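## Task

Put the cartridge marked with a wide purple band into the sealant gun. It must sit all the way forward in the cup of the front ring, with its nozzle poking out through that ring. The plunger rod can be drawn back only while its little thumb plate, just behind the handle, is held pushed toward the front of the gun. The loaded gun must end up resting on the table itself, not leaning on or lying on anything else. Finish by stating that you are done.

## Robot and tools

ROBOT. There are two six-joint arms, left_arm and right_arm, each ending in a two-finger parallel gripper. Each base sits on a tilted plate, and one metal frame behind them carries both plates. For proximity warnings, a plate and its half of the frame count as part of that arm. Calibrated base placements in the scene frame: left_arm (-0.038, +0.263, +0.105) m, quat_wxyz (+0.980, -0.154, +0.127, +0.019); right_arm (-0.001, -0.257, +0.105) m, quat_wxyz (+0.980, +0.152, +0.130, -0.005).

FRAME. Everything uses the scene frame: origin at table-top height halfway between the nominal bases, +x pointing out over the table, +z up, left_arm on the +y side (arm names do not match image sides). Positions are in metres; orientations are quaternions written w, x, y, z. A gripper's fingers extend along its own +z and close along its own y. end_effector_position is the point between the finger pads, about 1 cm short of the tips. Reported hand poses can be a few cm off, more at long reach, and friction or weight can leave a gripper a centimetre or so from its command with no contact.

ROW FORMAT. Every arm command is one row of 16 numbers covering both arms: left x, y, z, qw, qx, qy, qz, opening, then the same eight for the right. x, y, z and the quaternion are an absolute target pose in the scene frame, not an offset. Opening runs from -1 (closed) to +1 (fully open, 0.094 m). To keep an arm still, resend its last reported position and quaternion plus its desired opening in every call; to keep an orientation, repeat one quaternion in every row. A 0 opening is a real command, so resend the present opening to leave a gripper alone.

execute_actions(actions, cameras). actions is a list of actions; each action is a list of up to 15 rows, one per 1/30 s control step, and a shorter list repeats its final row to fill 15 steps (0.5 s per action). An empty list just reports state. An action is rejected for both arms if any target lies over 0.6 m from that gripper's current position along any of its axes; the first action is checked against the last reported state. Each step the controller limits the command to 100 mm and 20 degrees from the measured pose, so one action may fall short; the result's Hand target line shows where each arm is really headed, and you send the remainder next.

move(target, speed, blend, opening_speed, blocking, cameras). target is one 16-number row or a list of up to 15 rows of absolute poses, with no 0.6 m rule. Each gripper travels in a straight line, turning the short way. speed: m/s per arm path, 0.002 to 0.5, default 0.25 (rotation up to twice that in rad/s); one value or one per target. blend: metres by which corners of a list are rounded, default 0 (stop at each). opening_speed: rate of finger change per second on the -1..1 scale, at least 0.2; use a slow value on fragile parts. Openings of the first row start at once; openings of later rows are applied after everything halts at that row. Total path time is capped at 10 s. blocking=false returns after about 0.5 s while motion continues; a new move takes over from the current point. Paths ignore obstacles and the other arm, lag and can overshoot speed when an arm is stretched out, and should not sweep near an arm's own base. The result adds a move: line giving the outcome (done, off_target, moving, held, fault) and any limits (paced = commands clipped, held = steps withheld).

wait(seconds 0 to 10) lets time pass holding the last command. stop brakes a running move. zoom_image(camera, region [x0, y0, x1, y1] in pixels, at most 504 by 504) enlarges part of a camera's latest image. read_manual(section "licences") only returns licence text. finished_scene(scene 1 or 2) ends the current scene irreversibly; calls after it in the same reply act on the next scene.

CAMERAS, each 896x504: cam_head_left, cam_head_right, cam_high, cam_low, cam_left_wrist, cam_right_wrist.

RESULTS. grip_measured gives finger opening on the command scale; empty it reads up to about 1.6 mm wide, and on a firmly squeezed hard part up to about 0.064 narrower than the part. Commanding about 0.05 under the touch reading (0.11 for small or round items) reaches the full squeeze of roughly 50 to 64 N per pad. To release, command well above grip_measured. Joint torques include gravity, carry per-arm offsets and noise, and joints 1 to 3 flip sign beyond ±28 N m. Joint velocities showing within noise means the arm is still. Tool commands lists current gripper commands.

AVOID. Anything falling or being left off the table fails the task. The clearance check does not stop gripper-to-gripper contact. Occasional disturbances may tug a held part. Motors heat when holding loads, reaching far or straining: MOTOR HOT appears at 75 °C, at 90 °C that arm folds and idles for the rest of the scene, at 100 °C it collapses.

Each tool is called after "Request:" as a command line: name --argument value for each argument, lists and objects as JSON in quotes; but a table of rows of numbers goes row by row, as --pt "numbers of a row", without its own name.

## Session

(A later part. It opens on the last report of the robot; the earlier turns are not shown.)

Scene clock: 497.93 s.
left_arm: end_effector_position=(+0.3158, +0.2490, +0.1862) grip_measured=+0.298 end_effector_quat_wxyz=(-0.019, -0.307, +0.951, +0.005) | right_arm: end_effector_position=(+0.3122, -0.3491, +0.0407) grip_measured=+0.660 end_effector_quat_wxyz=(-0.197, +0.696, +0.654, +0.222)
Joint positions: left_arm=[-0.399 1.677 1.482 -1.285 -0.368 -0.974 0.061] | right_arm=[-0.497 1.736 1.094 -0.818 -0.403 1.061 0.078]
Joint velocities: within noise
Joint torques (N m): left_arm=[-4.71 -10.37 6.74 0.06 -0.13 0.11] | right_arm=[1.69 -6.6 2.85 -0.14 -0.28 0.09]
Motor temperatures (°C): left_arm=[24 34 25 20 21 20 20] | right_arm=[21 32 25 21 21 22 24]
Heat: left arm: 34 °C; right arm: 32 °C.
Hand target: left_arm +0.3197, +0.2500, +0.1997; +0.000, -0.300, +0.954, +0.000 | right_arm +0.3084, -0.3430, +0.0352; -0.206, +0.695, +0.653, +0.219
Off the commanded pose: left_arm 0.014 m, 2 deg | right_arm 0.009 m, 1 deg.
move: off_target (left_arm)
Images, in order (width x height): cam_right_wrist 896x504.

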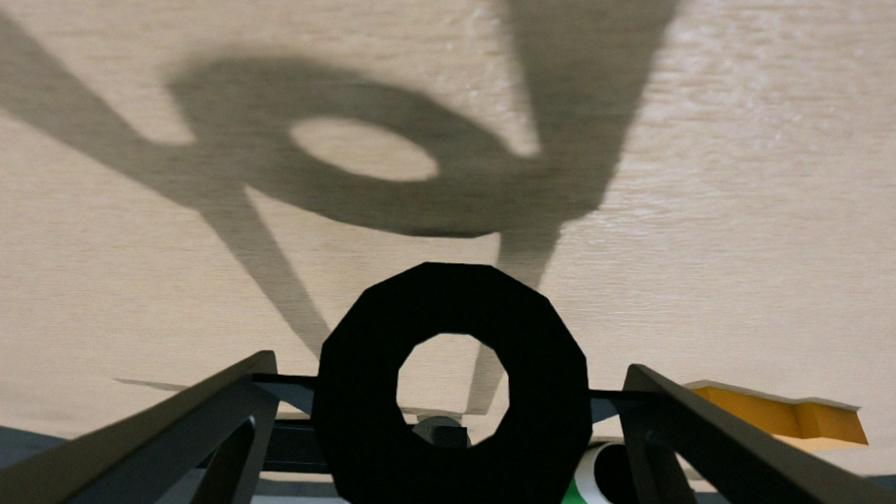

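Request:
move --pt "0.32 0.25 0.2 0 -0.3 0.954 0 0.3 0.3085 -0.343 0.035 -0.2059 0.6952 0.6529 0.2191 0.85" --pt "0.32 0.25 0.2 0 -0.3 0.954 0 0.3 0.3085 -0.342 0.030 -0.2059 0.6952 0.6529 0.2191 0.85" --pt "0.32 0.25 0.2 0 -0.3 0.954 0 0.3 0.3085 -0.342 0.030 -0.2059 0.6952 0.6529 0.2191 0.45" --speed 0.03 --opening_speed 0.4 --cameras '["cam_right_wrist"]'

Scene clock: 508.60 s.
left_arm: end_effector_position=(+0.3158, +0.2490, +0.1862) grip_measured=+0.298 end_effector_quat_wxyz=(-0.019, -0.307, +0.951, +0.005) | right_arm: end_effector_position=(+0.3125, -0.3487, +0.0364) grip_measured=+0.663 end_effector_quat_wxyz=(-0.195, +0.696, +0.654, +0.222)
Joint positions: left_arm=[-0.399 1.677 1.482 -1.285 -0.368 -0.974 0.061] | right_arm=[-0.497 1.746 1.089 -0.8 -0.403 1.061 0.078]
Joint velocities: within noise
Joint torques (N m): left_arm=[-4.7 -10.41 6.76 0.08 -0.13 0.12] | right_arm=[1.73 -6.37 2.82 -0.12 -0.29 0.1]
Motor temperatures (°C): left_arm=[24 34 25 20 21 20 20] | right_arm=[21 32 25 21 21 22 24]
Heat: left arm: 34 °C; right arm: 32 °C.
Hand target: left_arm +0.3197, +0.2500, +0.1997; +0.000, -0.300, +0.954, +0.000 | right_arm +0.3084, -0.3420, +0.0303; -0.206, +0.695, +0.653, +0.219
Off the commanded pose: left_arm 0.014 m, 2 deg | right_arm 0.010 m, 1 deg.
move: off_target (left_arm); target 3's new opening was sent with right_arm's hand 0.012 m and 2 deg from that target
Images, in order (width x height): cam_right_wrist 896x504.

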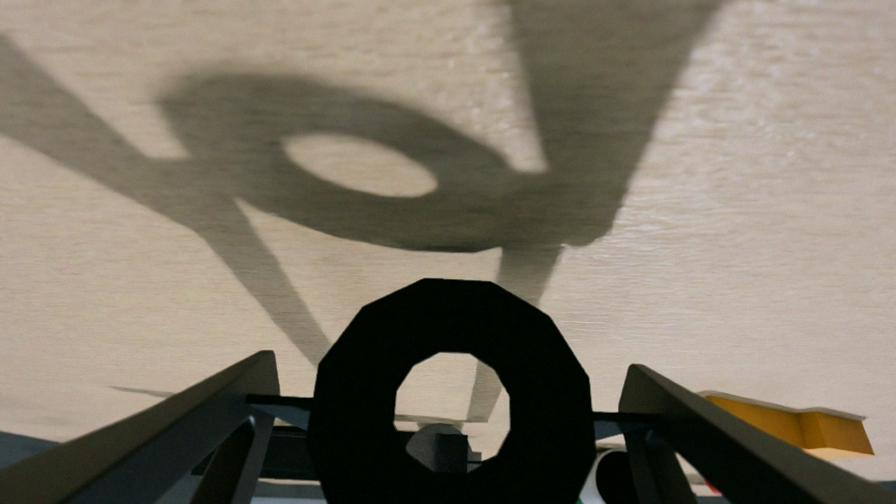

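Request:
move --pt "0.32 0.25 0.2 0 -0.3 0.954 0 0.3 0.3085 -0.342 0.030 -0.2059 0.6952 0.6529 0.2191 0.85" --pt "0.32 0.25 0.2 0 -0.3 0.954 0 0.3 0.3085 -0.342 0.0385 -0.2059 0.6952 0.6529 0.2191 0.85" --pt "0.32 0.25 0.2 0 -0.3 0.954 0 0.3 0.3085 -0.342 0.0385 -0.2059 0.6952 0.6529 0.2191 0.45" --speed 0.03 --opening_speed 0.4 --cameras '["cam_right_wrist"]'

Scene clock: 520.23 s.
left_arm: end_effector_position=(+0.3158, +0.2490, +0.1862) grip_measured=+0.298 end_effector_quat_wxyz=(-0.019, -0.307, +0.951, +0.005) | right_arm: end_effector_position=(+0.3128, -0.3473, +0.0367) grip_measured=+0.665 end_effector_quat_wxyz=(-0.197, +0.696, +0.654, +0.222)
Joint positions: left_arm=[-0.399 1.677 1.482 -1.285 -0.368 -0.974 0.061] | right_arm=[-0.493 1.746 1.089 -0.8 -0.402 1.066 0.078]
Joint velocities: within noise
Joint torques (N m): left_arm=[-4.7 -10.41 6.76 0.07 -0.13 0.12] | right_arm=[1.72 -8.13 3.32 -0.43 -0.29 0.1]
Motor temperatures (°C): left_arm=[24 34 25 20 21 20 20] | right_arm=[21 32 24 21 21 22 24]
Heat: left arm: 34 °C; right arm: 32 °C.
Hand target: left_arm +0.3197, +0.2500, +0.1997; +0.000, -0.300, +0.954, +0.000 | right_arm +0.3086, -0.3421, +0.0385; -0.206, +0.695, +0.653, +0.219
Off the commanded pose: left_arm 0.014 m, 2 deg | right_arm 0.007 m, 1 deg.
move: off_target (left_arm)
Images, in order (width x height): cam_right_wrist 896x504.

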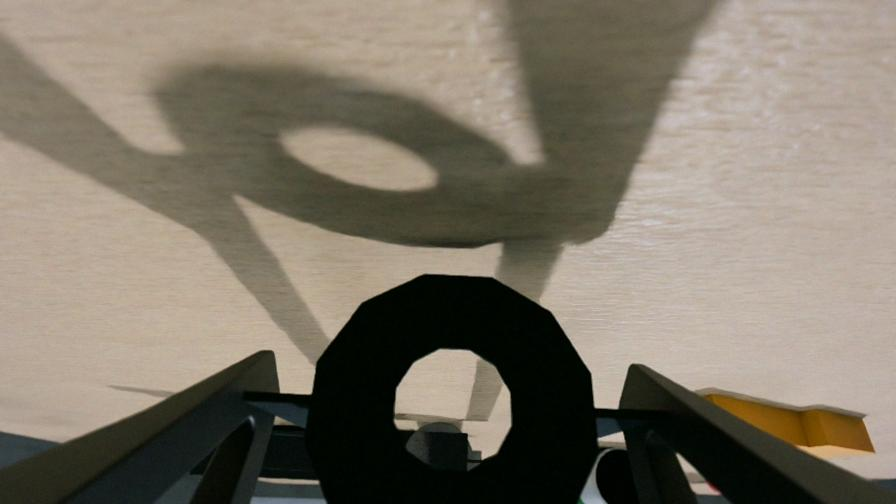

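Request:
move --pt "0.32 0.25 0.2 0 -0.3 0.954 0 0.3 0.3085 -0.342 0.0385 -0.2059 0.6952 0.6529 0.2191 0.88" --pt "0.32 0.25 0.2 0 -0.3 0.954 0 0.3 0.3085 -0.344 0.053 -0.2059 0.6952 0.6529 0.2191 0.88" --pt "0.32 0.25 0.2 0 -0.3 0.954 0 0.3 0.3085 -0.342 0.0385 -0.2059 0.6952 0.6529 0.2191 0.88" --speed 0.03 --opening_speed 0.6 --cameras '["cam_right_wrist"]'

Request:
move --target '[0.32,0.25,0.2,0,-0.3,0.954,0,0.3,0.3085,-0.342,0.0385,-0.2059,0.6952,0.6529,0.2191,0.45]' --speed 0.03 --opening_speed 0.4 --cameras '["cam_right_wrist"]'

Scene clock: 530.80 s.
left_arm: end_effector_position=(+0.3158, +0.2490, +0.1862) grip_measured=+0.298 end_effector_quat_wxyz=(-0.019, -0.307, +0.951, +0.005) | right_arm: end_effector_position=(+0.3094, -0.3456, +0.0414) grip_measured=+0.878 end_effector_quat_wxyz=(-0.204, +0.696, +0.652, +0.220)
Joint positions: left_arm=[-0.399 1.677 1.482 -1.285 -0.368 -0.974 0.061] | right_arm=[-0.492 1.734 1.089 -0.826 -0.402 1.068 0.088]
Joint velocities: within noise
Joint torques (N m): left_arm=[-4.7 -10.4 6.75 0.07 -0.13 0.12] | right_arm=[1.59 -7.19 3.3 -0.16 -0.3 0.08]
Motor temperatures (°C): left_arm=[24 34 25 20 21 20 20] | right_arm=[21 33 25 21 21 22 25]
Heat: left arm: 34 °C; right arm: 33 °C.
Hand target: left_arm +0.3197, +0.2500, +0.1997; +0.000, -0.300, +0.954, +0.000 | right_arm +0.3085, -0.3421, +0.0386; -0.206, +0.695, +0.653, +0.219
Off the commanded pose: left_arm 0.014 m, 2 deg | right_arm 0.005 m, 0 deg.
move: off_target (left_arm)
Images, in order (width x height): cam_right_wrist 896x504.

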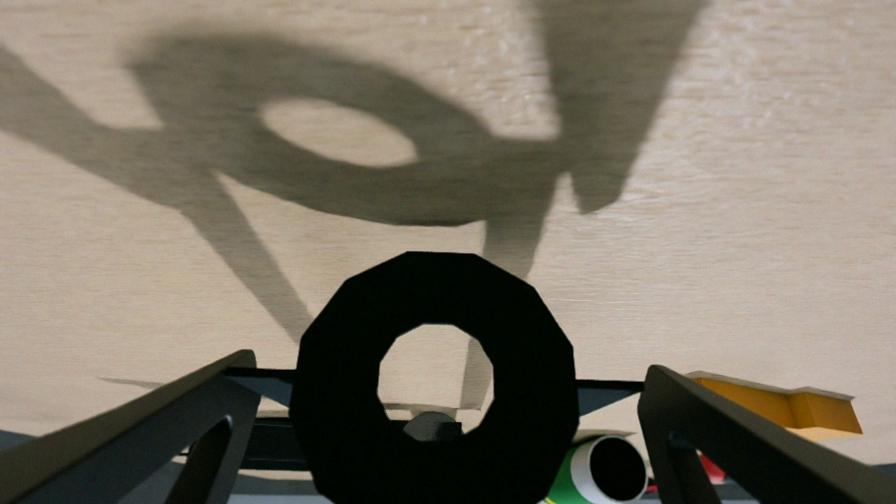

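Scene clock: 532.10 s.
left_arm: end_effector_position=(+0.3158, +0.2490, +0.1862) grip_measured=+0.298 end_effector_quat_wxyz=(-0.019, -0.307, +0.951, +0.005) | right_arm: end_effector_position=(+0.3108, -0.3464, +0.0409) grip_measured=+0.664 end_effector_quat_wxyz=(-0.200, +0.696, +0.653, +0.221)
Joint positions: left_arm=[-0.399 1.677 1.482 -1.285 -0.368 -0.974 0.061] | right_arm=[-0.492 1.734 1.089 -0.819 -0.402 1.068 0.078]
Joint velocities: within noise
Joint torques (N m): left_arm=[-4.68 -10.4 6.72 0.07 -0.14 0.12] | right_arm=[1.59 -7.2 3.33 -0.23 -0.29 0.08]
Motor temperatures (°C): left_arm=[24 34 25 20 21 20 20] | right_arm=[21 33 25 21 21 22 25]
Heat: left arm: 34 °C; right arm: 33 °C.
Hand target: left_arm +0.3197, +0.2500, +0.1997; +0.000, -0.300, +0.954, +0.000 | right_arm +0.3085, -0.3421, +0.0386; -0.206, +0.695, +0.653, +0.219
Off the commanded pose: left_arm 0.014 m, 2 deg | right_arm 0.006 m, 1 deg.
move: off_target (left_arm)
Images, in order (width x height): cam_right_wrist 896x504.

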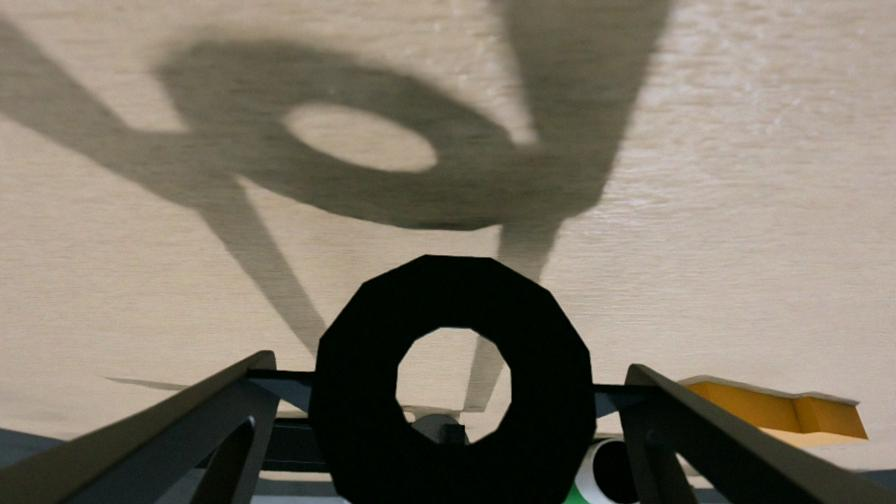

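Request:
move --target '[0.32,0.25,0.2,0,-0.3,0.954,0,0.3,0.3085,-0.222,0.0386,-0.2059,0.6952,0.6529,0.2191,0.45]' --speed 0.04 --cameras '["cam_head_left","cam_high","cam_right_wrist"]'

Scene clock: 543.07 s.
left_arm: end_effector_position=(+0.3158, +0.2490, +0.1862) grip_measured=+0.298 end_effector_quat_wxyz=(-0.019, -0.307, +0.951, +0.005) | right_arm: end_effector_position=(+0.3126, -0.2273, +0.0356) grip_measured=+0.663 end_effector_quat_wxyz=(-0.204, +0.698, +0.651, +0.218)
Joint positions: left_arm=[-0.399 1.677 1.482 -1.285 -0.368 -0.974 0.061] | right_arm=[-0.112 1.689 0.849 -0.486 -0.334 1.474 0.078]
Joint velocities: within noise
Joint torques (N m): left_arm=[-4.71 -10.43 6.76 0.06 -0.13 0.11] | right_arm=[2.97 -7.75 2.25 0.19 -0.33 0.11]
Motor temperatures (°C): left_arm=[24 34 25 20 21 20 20] | right_arm=[21 33 24 21 21 22 25]
Heat: left arm: 34 °C; right arm: 33 °C.
Hand target: left_arm +0.3197, +0.2500, +0.1997; +0.000, -0.300, +0.954, +0.000 | right_arm +0.3085, -0.2221, +0.0384; -0.206, +0.695, +0.653, +0.219
Off the commanded pose: left_arm 0.014 m, 2 deg | right_arm 0.007 m, 0 deg.
move: off_target (left_arm)
Images, in order (width x height): cam_head_left 896x504, cam_high 896x504, cam_right_wrist 896x504.

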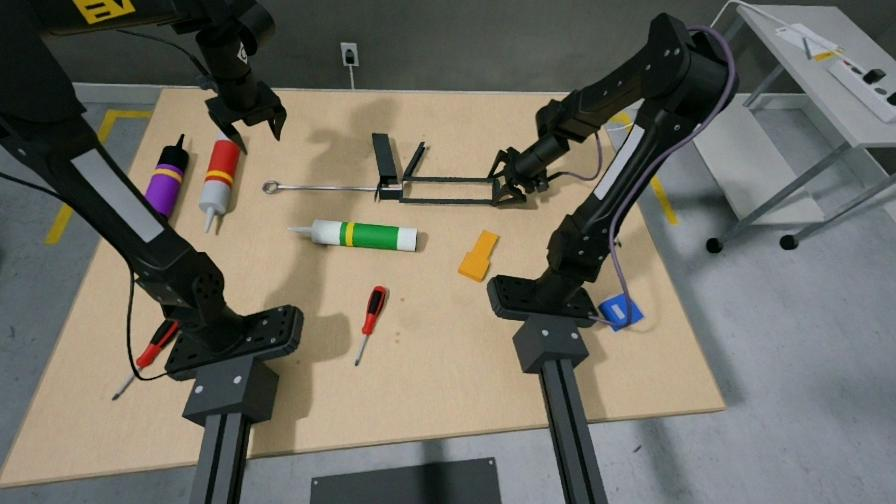

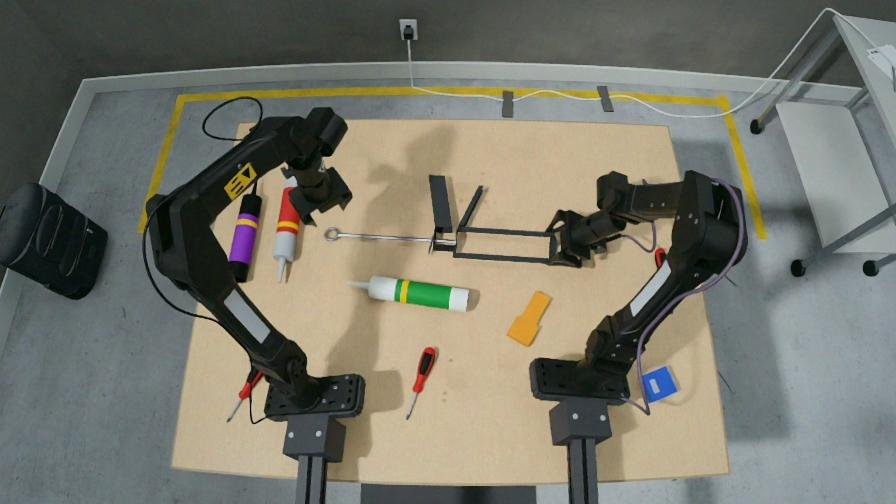

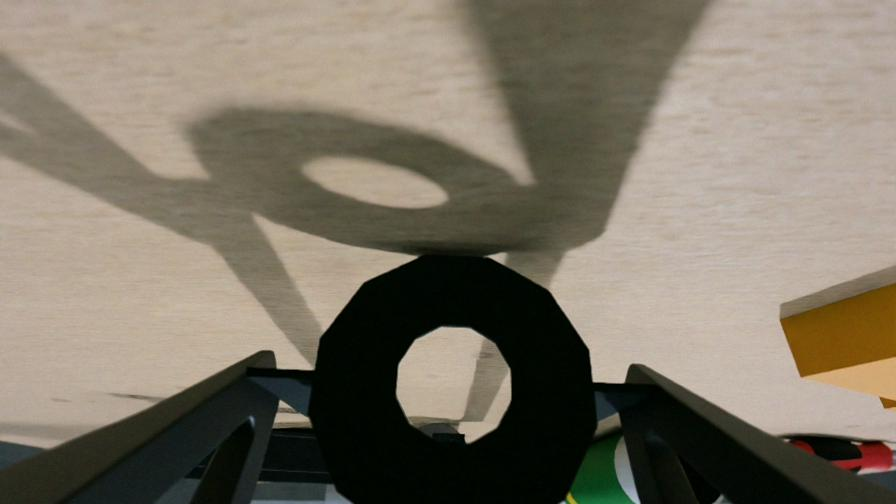

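Request:
move --target '[0.37,0.385,0.17,0,0.0436,0.999,0,0.7,0.3085,-0.222,0.0386,-0.2059,0.6952,0.6529,0.2191,0.45]' --speed 0.15 --cameras '["cam_high","cam_left_wrist"]'

Scene clock: 582.43 s.
left_arm: end_effector_position=(+0.3631, +0.3849, +0.1734) grip_measured=+0.698 end_effector_quat_wxyz=(-0.002, +0.041, +0.999, +0.005) | right_arm: end_effector_position=(+0.3126, -0.2273, +0.0356) grip_measured=+0.663 end_effector_quat_wxyz=(-0.204, +0.698, +0.651, +0.218)
Joint positions: left_arm=[0.028 1.718 1.676 -1.252 -0.305 0.19 0.08] | right_arm=[-0.112 1.689 0.849 -0.486 -0.334 1.475 0.078]
Joint velocities: within noise
Joint torques (N m): left_arm=[-1.98 -8.36 7.23 0.29 0.14 0.14] | right_arm=[2.96 -7.72 2.25 0.2 -0.33 0.11]
Motor temperatures (°C): left_arm=[24 34 26 20 21 20 20] | right_arm=[22 33 24 21 21 22 26]
Heat: left arm: 34 °C; right arm: 33 °C.
Hand target: left_arm +0.3698, +0.3850, +0.1701; +0.000, +0.044, +0.999, +0.000 | right_arm +0.3085, -0.2221, +0.0384; -0.206, +0.695, +0.653, +0.219
Off the commanded pose: left_arm 0.008 m, 1 deg | right_arm 0.007 m, 0 deg.
move: done
Images, in order (width x height): cam_high 896x504, cam_left_wrist 896x504.

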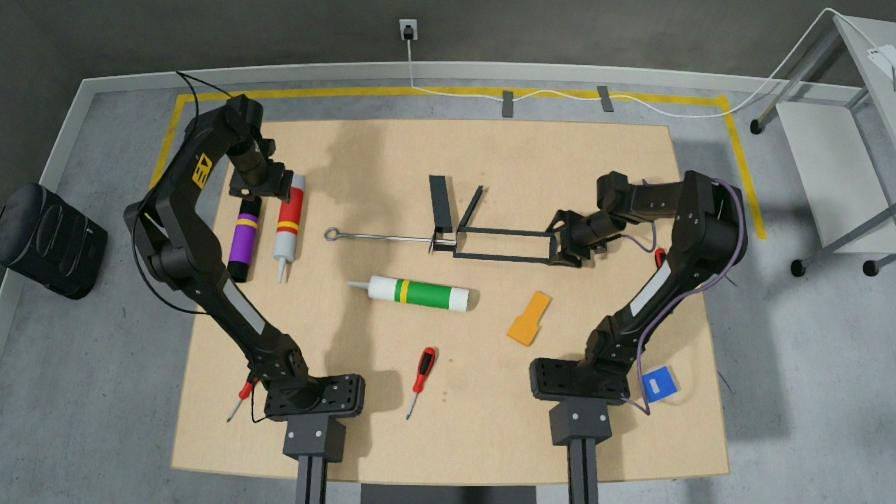

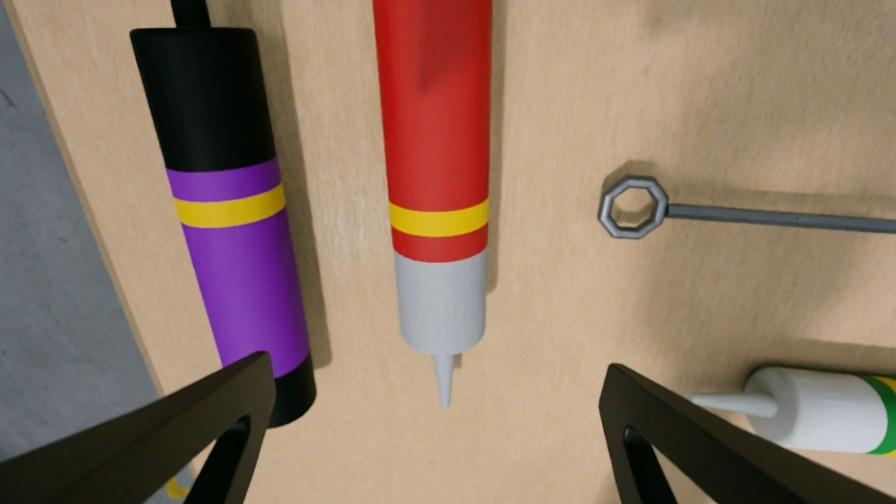

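Request:
move --pt "0.376 0.384 0.12 0 0 1 0 0.7 0.3085 -0.222 0.0386 -0.2059 0.6952 0.6529 0.2191 0.45" --pt "0.376 0.384 0.023 0 0 1 0 0.7 0.3085 -0.222 0.0386 -0.2059 0.6952 0.6529 0.2191 0.45" --speed '[0.15,0.08]' --blend 0.02 --cameras '["cam_high","cam_left_wrist"]'

Request:
move --target '[0.376,0.384,0.023,0,0,1,0,-0.25,0.3085,-0.222,0.0386,-0.2059,0.6952,0.6529,0.2191,0.45]' --opening_speed 0.5 --cameras '["cam_left_wrist"]'

Scene clock: 603.00 s.
left_arm: end_effector_position=(+0.3821, +0.3873, +0.0356) grip_measured=+0.698 end_effector_quat_wxyz=(+0.013, -0.006, +1.000, +0.008) | right_arm: end_effector_position=(+0.3126, -0.2273, +0.0356) grip_measured=+0.663 end_effector_quat_wxyz=(-0.204, +0.698, +0.651, +0.218)
Joint positions: left_arm=[0.134 1.917 1.43 -0.747 -0.273 0.21 0.08] | right_arm=[-0.112 1.689 0.849 -0.486 -0.334 1.475 0.078]
Joint velocities: within noise
Joint torques (N m): left_arm=[-2.11 -9.61 3.7 0.39 0.14 0.11] | right_arm=[2.96 -7.73 2.25 0.2 -0.34 0.11]
Motor temperatures (°C): left_arm=[23 33 27 20 21 20 19] | right_arm=[22 34 24 21 21 22 26]
Heat: left arm: 33 °C; right arm: 34 °C.
Hand target: left_arm +0.3758, +0.3839, +0.0234; +0.000, +0.000, +1.000, +0.000 | right_arm +0.3085, -0.2221, +0.0384; -0.206, +0.695, +0.653, +0.219
Off the commanded pose: left_arm 0.014 m, 2 deg | right_arm 0.007 m, 0 deg.
move: off_target (left_arm)
Images, in order (width x height): cam_high 896x504, cam_left_wrist 896x504.

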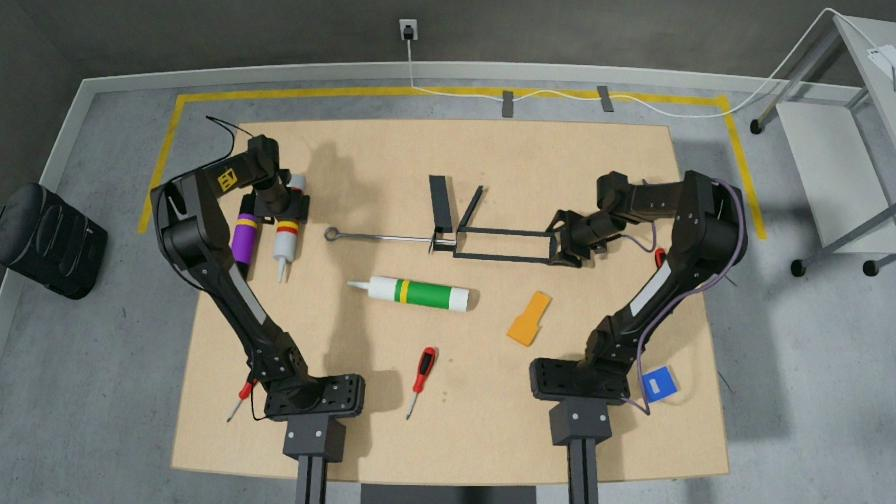

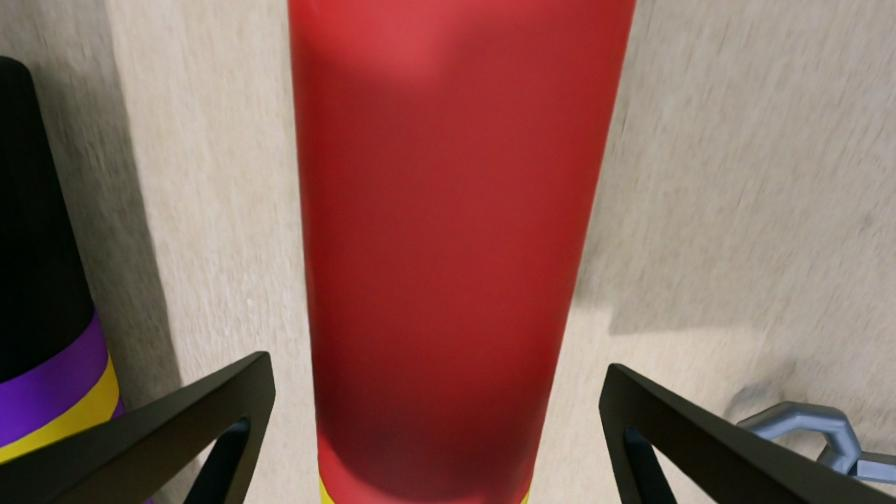

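Scene clock: 605.10 s.
left_arm: end_effector_position=(+0.3824, +0.3872, +0.0356) grip_measured=+0.022 end_effector_quat_wxyz=(+0.013, -0.005, +1.000, +0.007) | right_arm: end_effector_position=(+0.3126, -0.2273, +0.0356) grip_measured=+0.663 end_effector_quat_wxyz=(-0.204, +0.698, +0.651, +0.218)
Joint positions: left_arm=[0.134 1.917 1.43 -0.746 -0.272 0.212 0.048] | right_arm=[-0.112 1.689 0.849 -0.486 -0.334 1.475 0.078]
Joint velocities: within noise
Joint torques (N m): left_arm=[-2.1 -9.59 3.74 0.38 0.13 0.1] | right_arm=[2.97 -7.73 2.25 0.2 -0.33 0.11]
Motor temperatures (°C): left_arm=[23 33 27 20 21 20 20] | right_arm=[22 34 24 21 21 22 26]
Heat: left arm: 33 °C; right arm: 34 °C.
Hand target: left_arm +0.3758, +0.3839, +0.0234; +0.000, +0.000, +1.000, +0.000 | right_arm +0.3085, -0.2221, +0.0384; -0.206, +0.695, +0.653, +0.219
Off the commanded pose: left_arm 0.014 m, 2 deg | right_arm 0.007 m, 0 deg.
move: off_target (left_arm)
Images, in order (width x height): cam_left_wrist 896x504.

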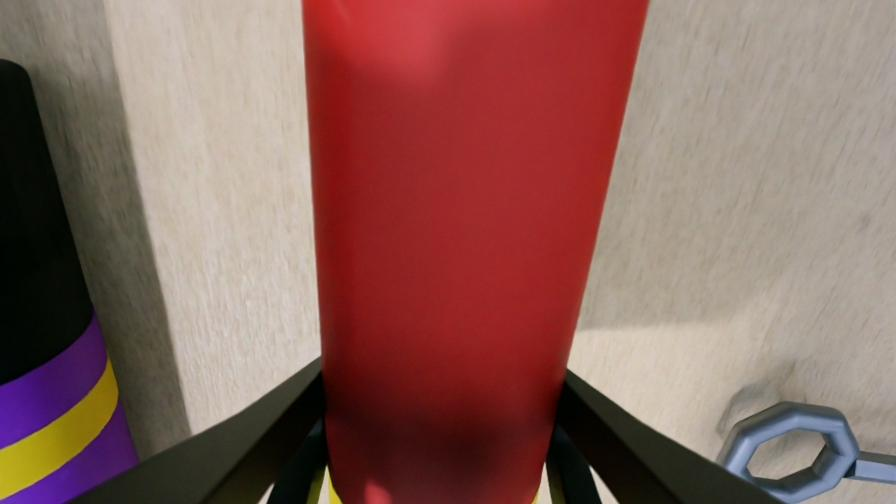

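Request:
move --pt "0.376 0.384 0.12 0 0 1 0 -0.25 0.3085 -0.222 0.0386 -0.2059 0.6952 0.6529 0.2191 0.45" --pt "0.45 0.3 0.12 0 0.3827 0.9239 0 -0.25 0.3085 -0.222 0.0386 -0.2059 0.6952 0.6529 0.2191 0.45" --pt "0.53 0.205 0.12 0 0.7071 0.7071 0 -0.25 0.3085 -0.222 0.0386 -0.2059 0.6952 0.6529 0.2191 0.45" --speed 0.13 --blend '[0.03,0.03,0]' --cameras '["cam_high","cam_low","cam_left_wrist"]'

Scene clock: 627.53 s.
left_arm: end_effector_position=(+0.5217, +0.2223, +0.1117) grip_measured=+0.021 end_effector_quat_wxyz=(+0.036, +0.697, +0.716, +0.030) | right_arm: end_effector_position=(+0.3126, -0.2273, +0.0356) grip_measured=+0.663 end_effector_quat_wxyz=(-0.204, +0.698, +0.651, +0.218)
Joint positions: left_arm=[-0.275 2.624 2.828 -1.497 -0.374 1.376 0.048] | right_arm=[-0.112 1.689 0.849 -0.486 -0.334 1.475 0.078]
Joint velocities: within noise
Joint torques (N m): left_arm=[-8.32 -13.72 8.13 0.53 0 0.1] | right_arm=[2.97 -7.75 2.25 0.19 -0.33 0.11]
Motor temperatures (°C): left_arm=[24 36 27 20 21 20 21] | right_arm=[22 34 24 21 21 22 26]
Heat: left arm: 36 °C; right arm: 34 °C.
Hand target: left_arm +0.5284, +0.2053, +0.1201; +0.056, +0.705, +0.705, +0.040 | right_arm +0.3085, -0.2221, +0.0384; -0.206, +0.695, +0.653, +0.219
Off the commanded pose: left_arm 0.021 m, 6 deg | right_arm 0.007 m, 0 deg.
elbow stopped short (left arm): the move would have taken joint 3 (elbow) straighter than the controller allows.
move: off_target (left_arm)
Images, in order (width x height): cam_high 896x504, cam_low 896x504, cam_left_wrist 896x504.

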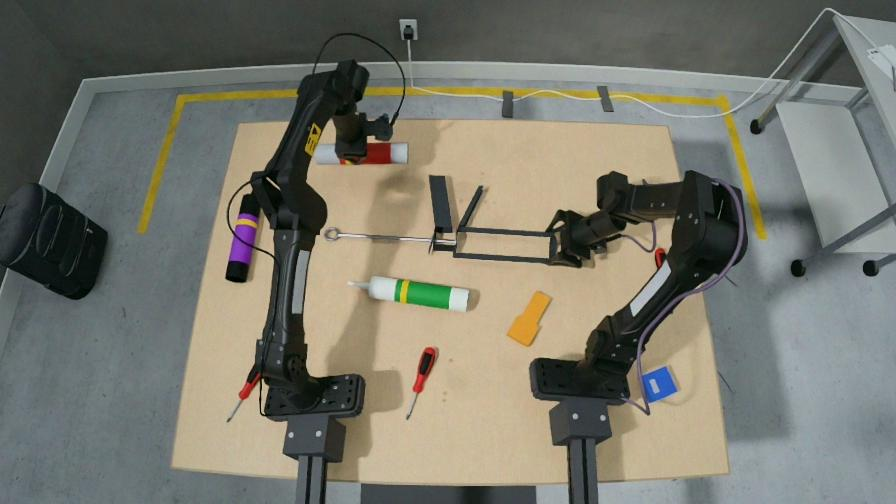

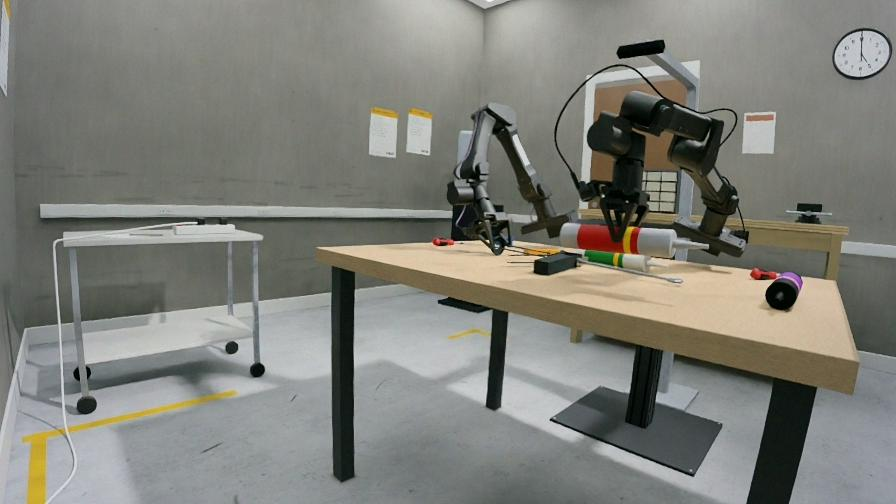

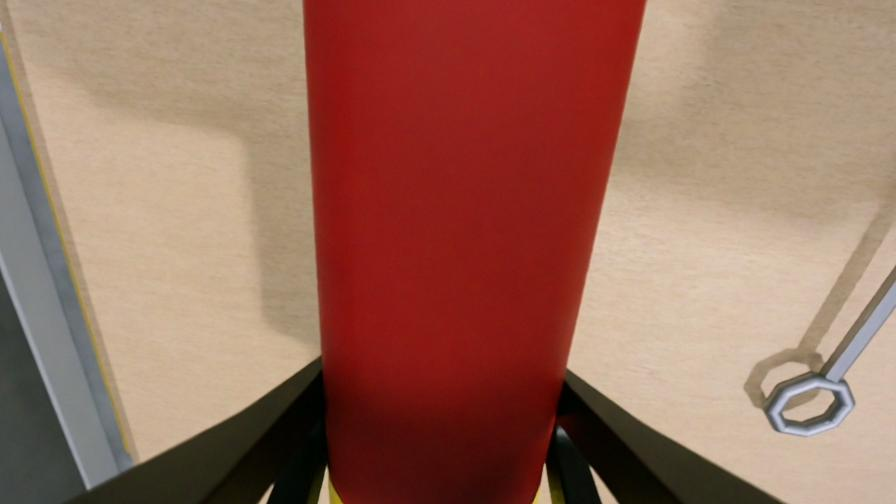

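Request:
move --pt "0.515 0.275 0.09 0 0.7071 0.7071 0 -0.25 0.3085 -0.222 0.0386 -0.2059 0.6952 0.6529 0.2191 0.45" --pt "0.52 0.275 0.045 0 0.7071 0.7071 0 -0.25 0.3085 -0.222 0.0386 -0.2059 0.6952 0.6529 0.2191 0.45" --speed '[0.12,0.08]' --cameras '["cam_high","cam_low"]'

Scene clock: 637.60 s.
left_arm: end_effector_position=(+0.5179, +0.2800, +0.0471) grip_measured=+0.021 end_effector_quat_wxyz=(-0.008, +0.703, +0.711, +0.008) | right_arm: end_effector_position=(+0.3126, -0.2273, +0.0356) grip_measured=+0.663 end_effector_quat_wxyz=(-0.204, +0.698, +0.651, +0.218)
Joint positions: left_arm=[-0.131 2.707 2.828 -1.465 -0.356 1.506 0.048] | right_arm=[-0.112 1.689 0.849 -0.486 -0.334 1.475 0.078]
Joint velocities: within noise
Joint torques (N m): left_arm=[-5.12 -14.53 6.27 0.26 0.22 0.12] | right_arm=[2.96 -7.73 2.24 0.2 -0.33 0.11]
Motor temperatures (°C): left_arm=[25 39 27 20 21 20 21] | right_arm=[22 34 24 21 21 22 26]
Heat: left arm: 39 °C; right arm: 34 °C.
Hand target: left_arm +0.5198, +0.2751, +0.0451; +0.002, +0.707, +0.707, +0.002 | right_arm +0.3085, -0.2221, +0.0384; -0.206, +0.695, +0.653, +0.219
Off the commanded pose: left_arm 0.006 m, 1 deg | right_arm 0.007 m, 0 deg.
move: done
Images, in order (width x height): cam_high 896x504, cam_low 896x504.

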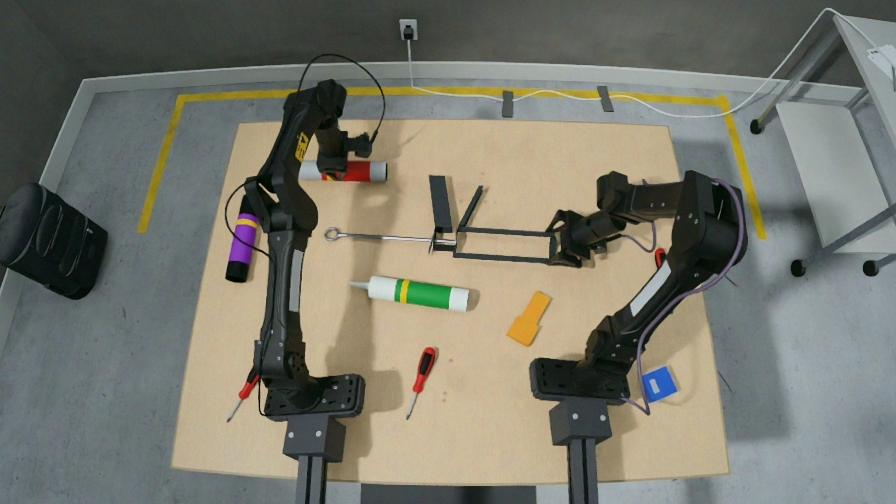

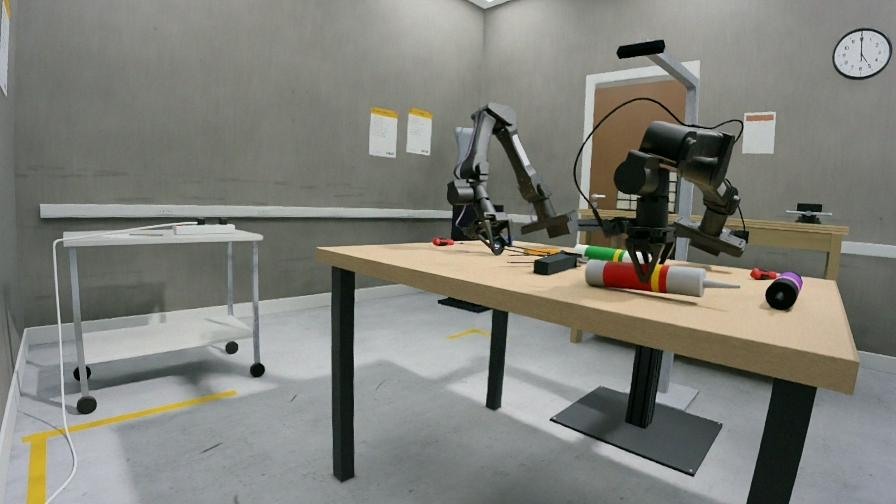

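Request:
move --pt "0.52 0.275 0.03 0 0.7071 0.7071 0 -0.25 0.3085 -0.222 0.0386 -0.2059 0.6952 0.6529 0.2191 0.45" --speed 0.04 --cameras '["cam_low"]'

Request:
zoom_image --camera "cam_low" --region '[560, 230, 780, 340]'

Scene clock: 643.17 s.
left_arm: end_effector_position=(+0.5237, +0.2784, +0.0401) grip_measured=+0.021 end_effector_quat_wxyz=(+0.004, +0.702, +0.712, +0.009) | right_arm: end_effector_position=(+0.3126, -0.2273, +0.0356) grip_measured=+0.663 end_effector_quat_wxyz=(-0.204, +0.698, +0.651, +0.218)
Joint positions: left_arm=[-0.125 2.707 2.804 -1.418 -0.341 1.515 0.048] | right_arm=[-0.112 1.689 0.849 -0.486 -0.334 1.475 0.078]
Joint velocities: within noise
Joint torques (N m): left_arm=[-4.9 -14.53 4.12 0.34 0.11 0.12] | right_arm=[2.97 -7.73 2.25 0.2 -0.33 0.11]
Motor temperatures (°C): left_arm=[25 41 26 20 21 20 21] | right_arm=[22 34 24 21 21 22 26]
Heat: left arm: 41 °C; right arm: 34 °C.
Hand target: left_arm +0.5200, +0.2751, +0.0302; -0.001, +0.707, +0.707, -0.001 | right_arm +0.3085, -0.2221, +0.0384; -0.206, +0.695, +0.653, +0.219
Off the commanded pose: left_arm 0.011 m, 1 deg | right_arm 0.007 m, 0 deg.
move: off_target (left_arm)
Images, in order (width x height): cam_low 896x504.

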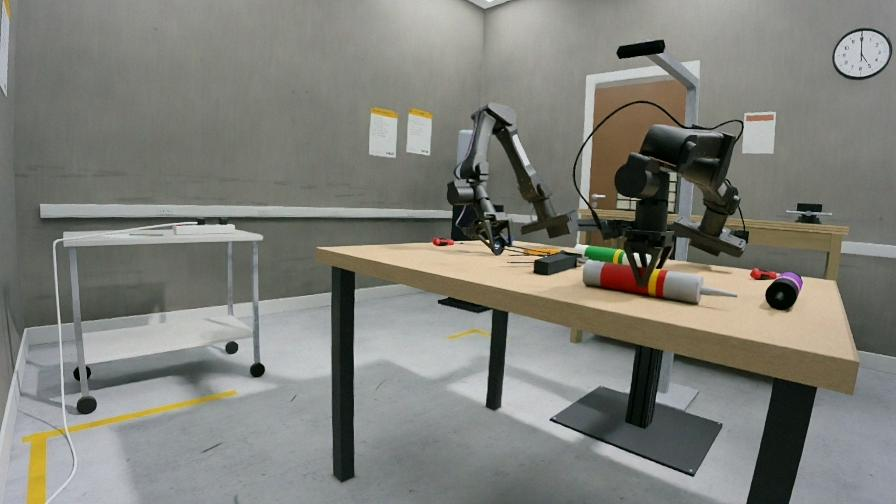

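Scaled by 2.291 from the camera's 896x504 image, which has a finer 1280x720 frame.

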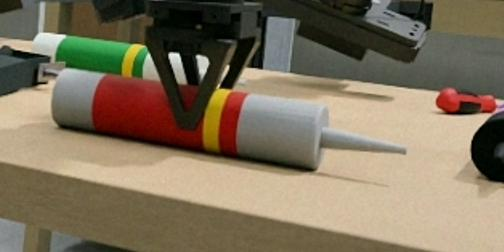

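Request:
move --pt "0.518 0.273 0.021 0 0.7071 0.7071 0 -0.25 0.3085 -0.222 0.0386 -0.2059 0.6952 0.6529 0.2191 0.45" --speed 0.04 --cameras '["cam_low"]'

Request:
zoom_image --camera "cam_low" --region '[560, 230, 780, 340]'

Scene clock: 647.00 s.
left_arm: end_effector_position=(+0.5228, +0.2776, +0.0377) grip_measured=+0.021 end_effector_quat_wxyz=(+0.005, +0.702, +0.712, +0.010) | right_arm: end_effector_position=(+0.3126, -0.2273, +0.0356) grip_measured=+0.663 end_effector_quat_wxyz=(-0.204, +0.698, +0.651, +0.218)
Joint positions: left_arm=[-0.125 2.667 2.712 -1.364 -0.341 1.517 0.048] | right_arm=[-0.112 1.689 0.849 -0.486 -0.334 1.475 0.078]
Joint velocities: within noise
Joint torques (N m): left_arm=[-4.71 -14.22 2.71 0.52 0.11 0.1] | right_arm=[2.97 -7.73 2.25 0.19 -0.33 0.11]
Motor temperatures (°C): left_arm=[25 42 26 20 21 20 21] | right_arm=[22 34 24 21 21 22 26]
Heat: left arm: 42 °C; right arm: 34 °C.
Hand target: left_arm +0.5177, +0.2732, +0.0214; -0.002, +0.707, +0.707, -0.002 | right_arm +0.3085, -0.2221, +0.0384; -0.206, +0.695, +0.653, +0.219
Off the commanded pose: left_arm 0.018 m, 1 deg | right_arm 0.007 m, 0 deg.
move: off_target (left_arm)
Images, in order (width x height): cam_low 896x504.

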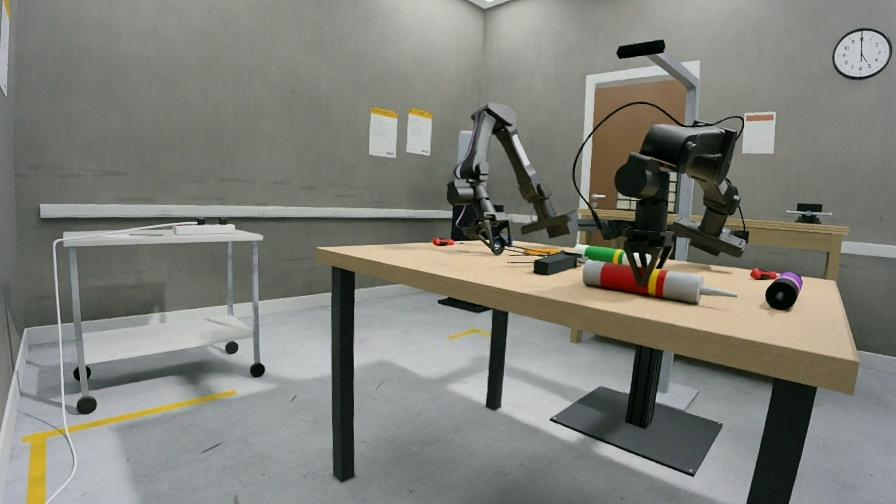

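Scaled by 2.291 from the camera's 896x504 image, which has a finer 1280x720 frame.

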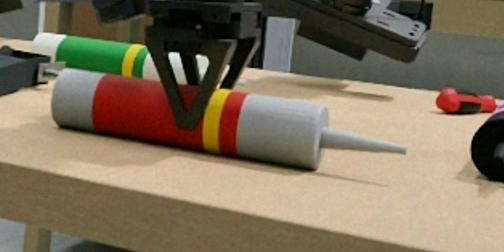

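On the table. Release and rise.

Request:
move --pt "0.52 0.275 0.026 0 0.7071 0.7071 0 0.5 0.3085 -0.222 0.0386 -0.2059 0.6952 0.6529 0.2191 0.45" --speed 0.04 --opening_speed 0.4 --cameras '["cam_left_wrist"]'

Request:
move --pt "0.52 0.275 0.1 0 0.7071 0.7071 0 0.5 0.3085 -0.222 0.0386 -0.2059 0.6952 0.6529 0.2191 0.45" --pt "0.42 0.4 0.18 0 0 1 0 0.5 0.3085 -0.222 0.0386 -0.2059 0.6952 0.6529 0.2191 0.45" --pt "0.33 0.47 0.16 0 0.0872 0.9962 0 0.65 0.3085 -0.222 0.0386 -0.2059 0.6952 0.6529 0.2191 0.45" --speed 0.15 --blend '[0.02,0.05,0]' --cameras '["cam_high","cam_left_wrist"]'

Scene clock: 657.10 s.
left_arm: end_effector_position=(+0.5231, +0.2773, +0.0371) grip_measured=+0.498 end_effector_quat_wxyz=(+0.005, +0.703, +0.711, +0.010) | right_arm: end_effector_position=(+0.3126, -0.2273, +0.0356) grip_measured=+0.663 end_effector_quat_wxyz=(-0.204, +0.698, +0.651, +0.218)
Joint positions: left_arm=[-0.125 2.668 2.711 -1.362 -0.341 1.518 0.07] | right_arm=[-0.112 1.689 0.849 -0.486 -0.334 1.475 0.078]
Joint velocities: within noise
Joint torques (N m): left_arm=[-4.67 -13.57 5.46 0.27 0.11 0.11] | right_arm=[2.97 -7.73 2.26 0.19 -0.33 0.11]
Motor temperatures (°C): left_arm=[24 42 26 20 21 20 21] | right_arm=[22 34 24 21 21 22 26]
Heat: left arm: 42 °C; right arm: 34 °C.
Hand target: left_arm +0.5198, +0.2751, +0.0260; +0.000, +0.707, +0.707, +0.000 | right_arm +0.3085, -0.2221, +0.0384; -0.206, +0.695, +0.653, +0.219
Off the commanded pose: left_arm 0.012 m, 1 deg | right_arm 0.007 m, 0 deg.
move: off_target (left_arm)
Images, in order (width x height): cam_left_wrist 896x504.

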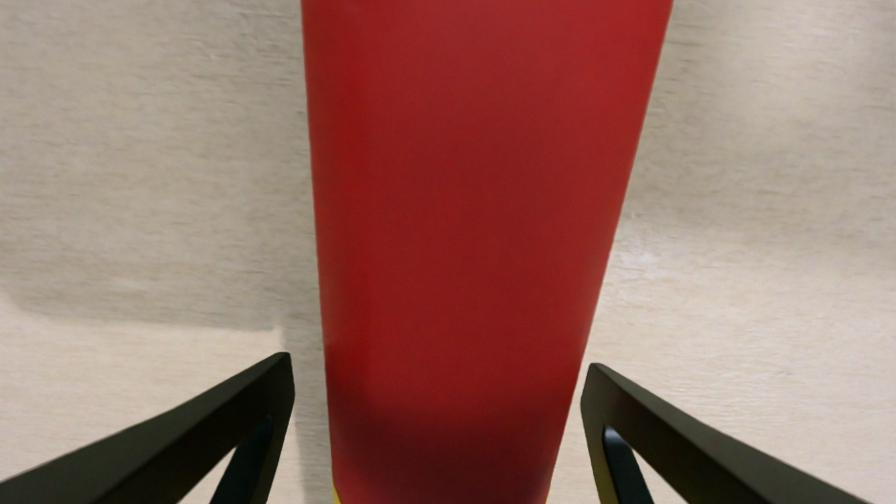

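Scene clock: 664.93 s.
left_arm: end_effector_position=(+0.3315, +0.4703, +0.1542) grip_measured=+0.648 end_effector_quat_wxyz=(-0.012, +0.086, +0.996, +0.001) | right_arm: end_effector_position=(+0.3126, -0.2273, +0.0356) grip_measured=+0.663 end_effector_quat_wxyz=(-0.204, +0.698, +0.651, +0.218)
Joint positions: left_arm=[0.317 1.681 1.638 -1.2 -0.218 0.559 0.077] | right_arm=[-0.112 1.689 0.849 -0.486 -0.334 1.475 0.078]
Joint velocities: within noise
Joint torques (N m): left_arm=[-1.36 -13.38 4.03 0.31 0.15 0.12] | right_arm=[2.97 -7.73 2.25 0.19 -0.33 0.11]
Motor temperatures (°C): left_arm=[24 44 26 20 21 20 21] | right_arm=[22 34 24 21 21 22 26]
Heat: left arm: 44 °C; right arm: 34 °C.
Hand target: left_arm +0.3300, +0.4700, +0.1599; +0.000, +0.087, +0.996, +0.000 | right_arm +0.3085, -0.2221, +0.0384; -0.206, +0.695, +0.653, +0.219
Off the commanded pose: left_arm 0.006 m, 1 deg | right_arm 0.007 m, 0 deg.
elbow stopped short (left arm): the move would have taken joint 3 (elbow) straighter than the controller allows.
move: done
Images, in order (width x height): cam_high 896x504, cam_left_wrist 896x504.

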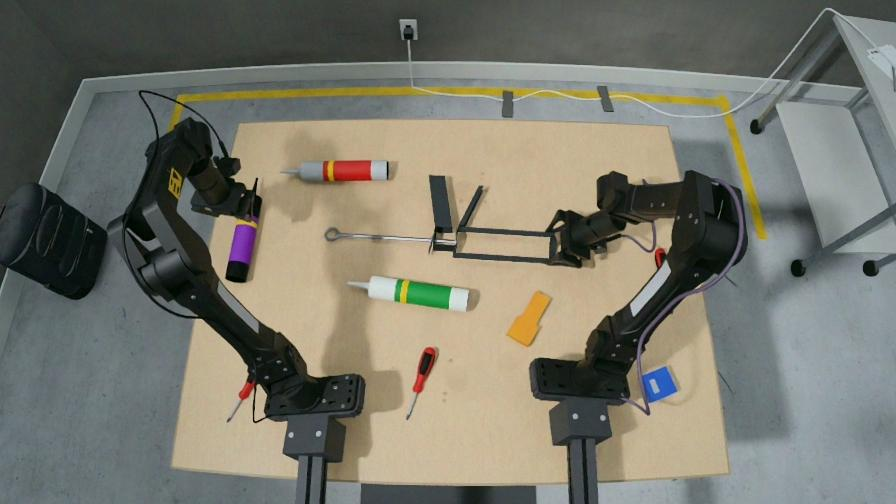

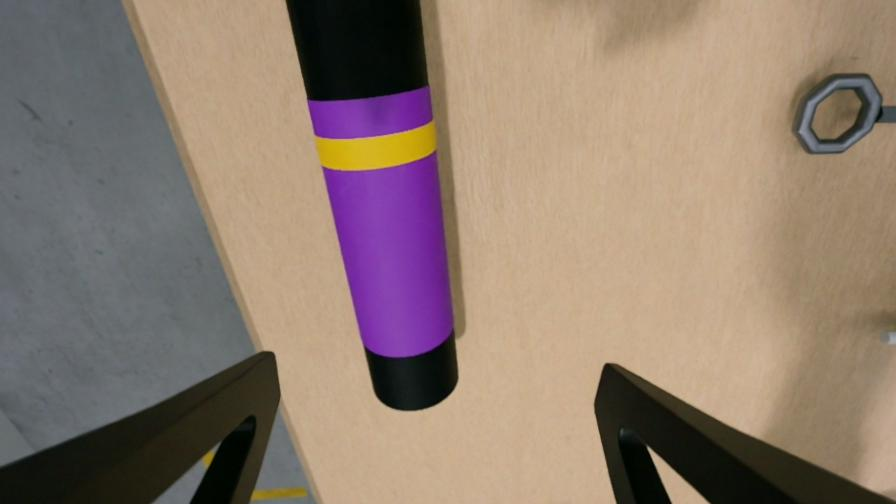

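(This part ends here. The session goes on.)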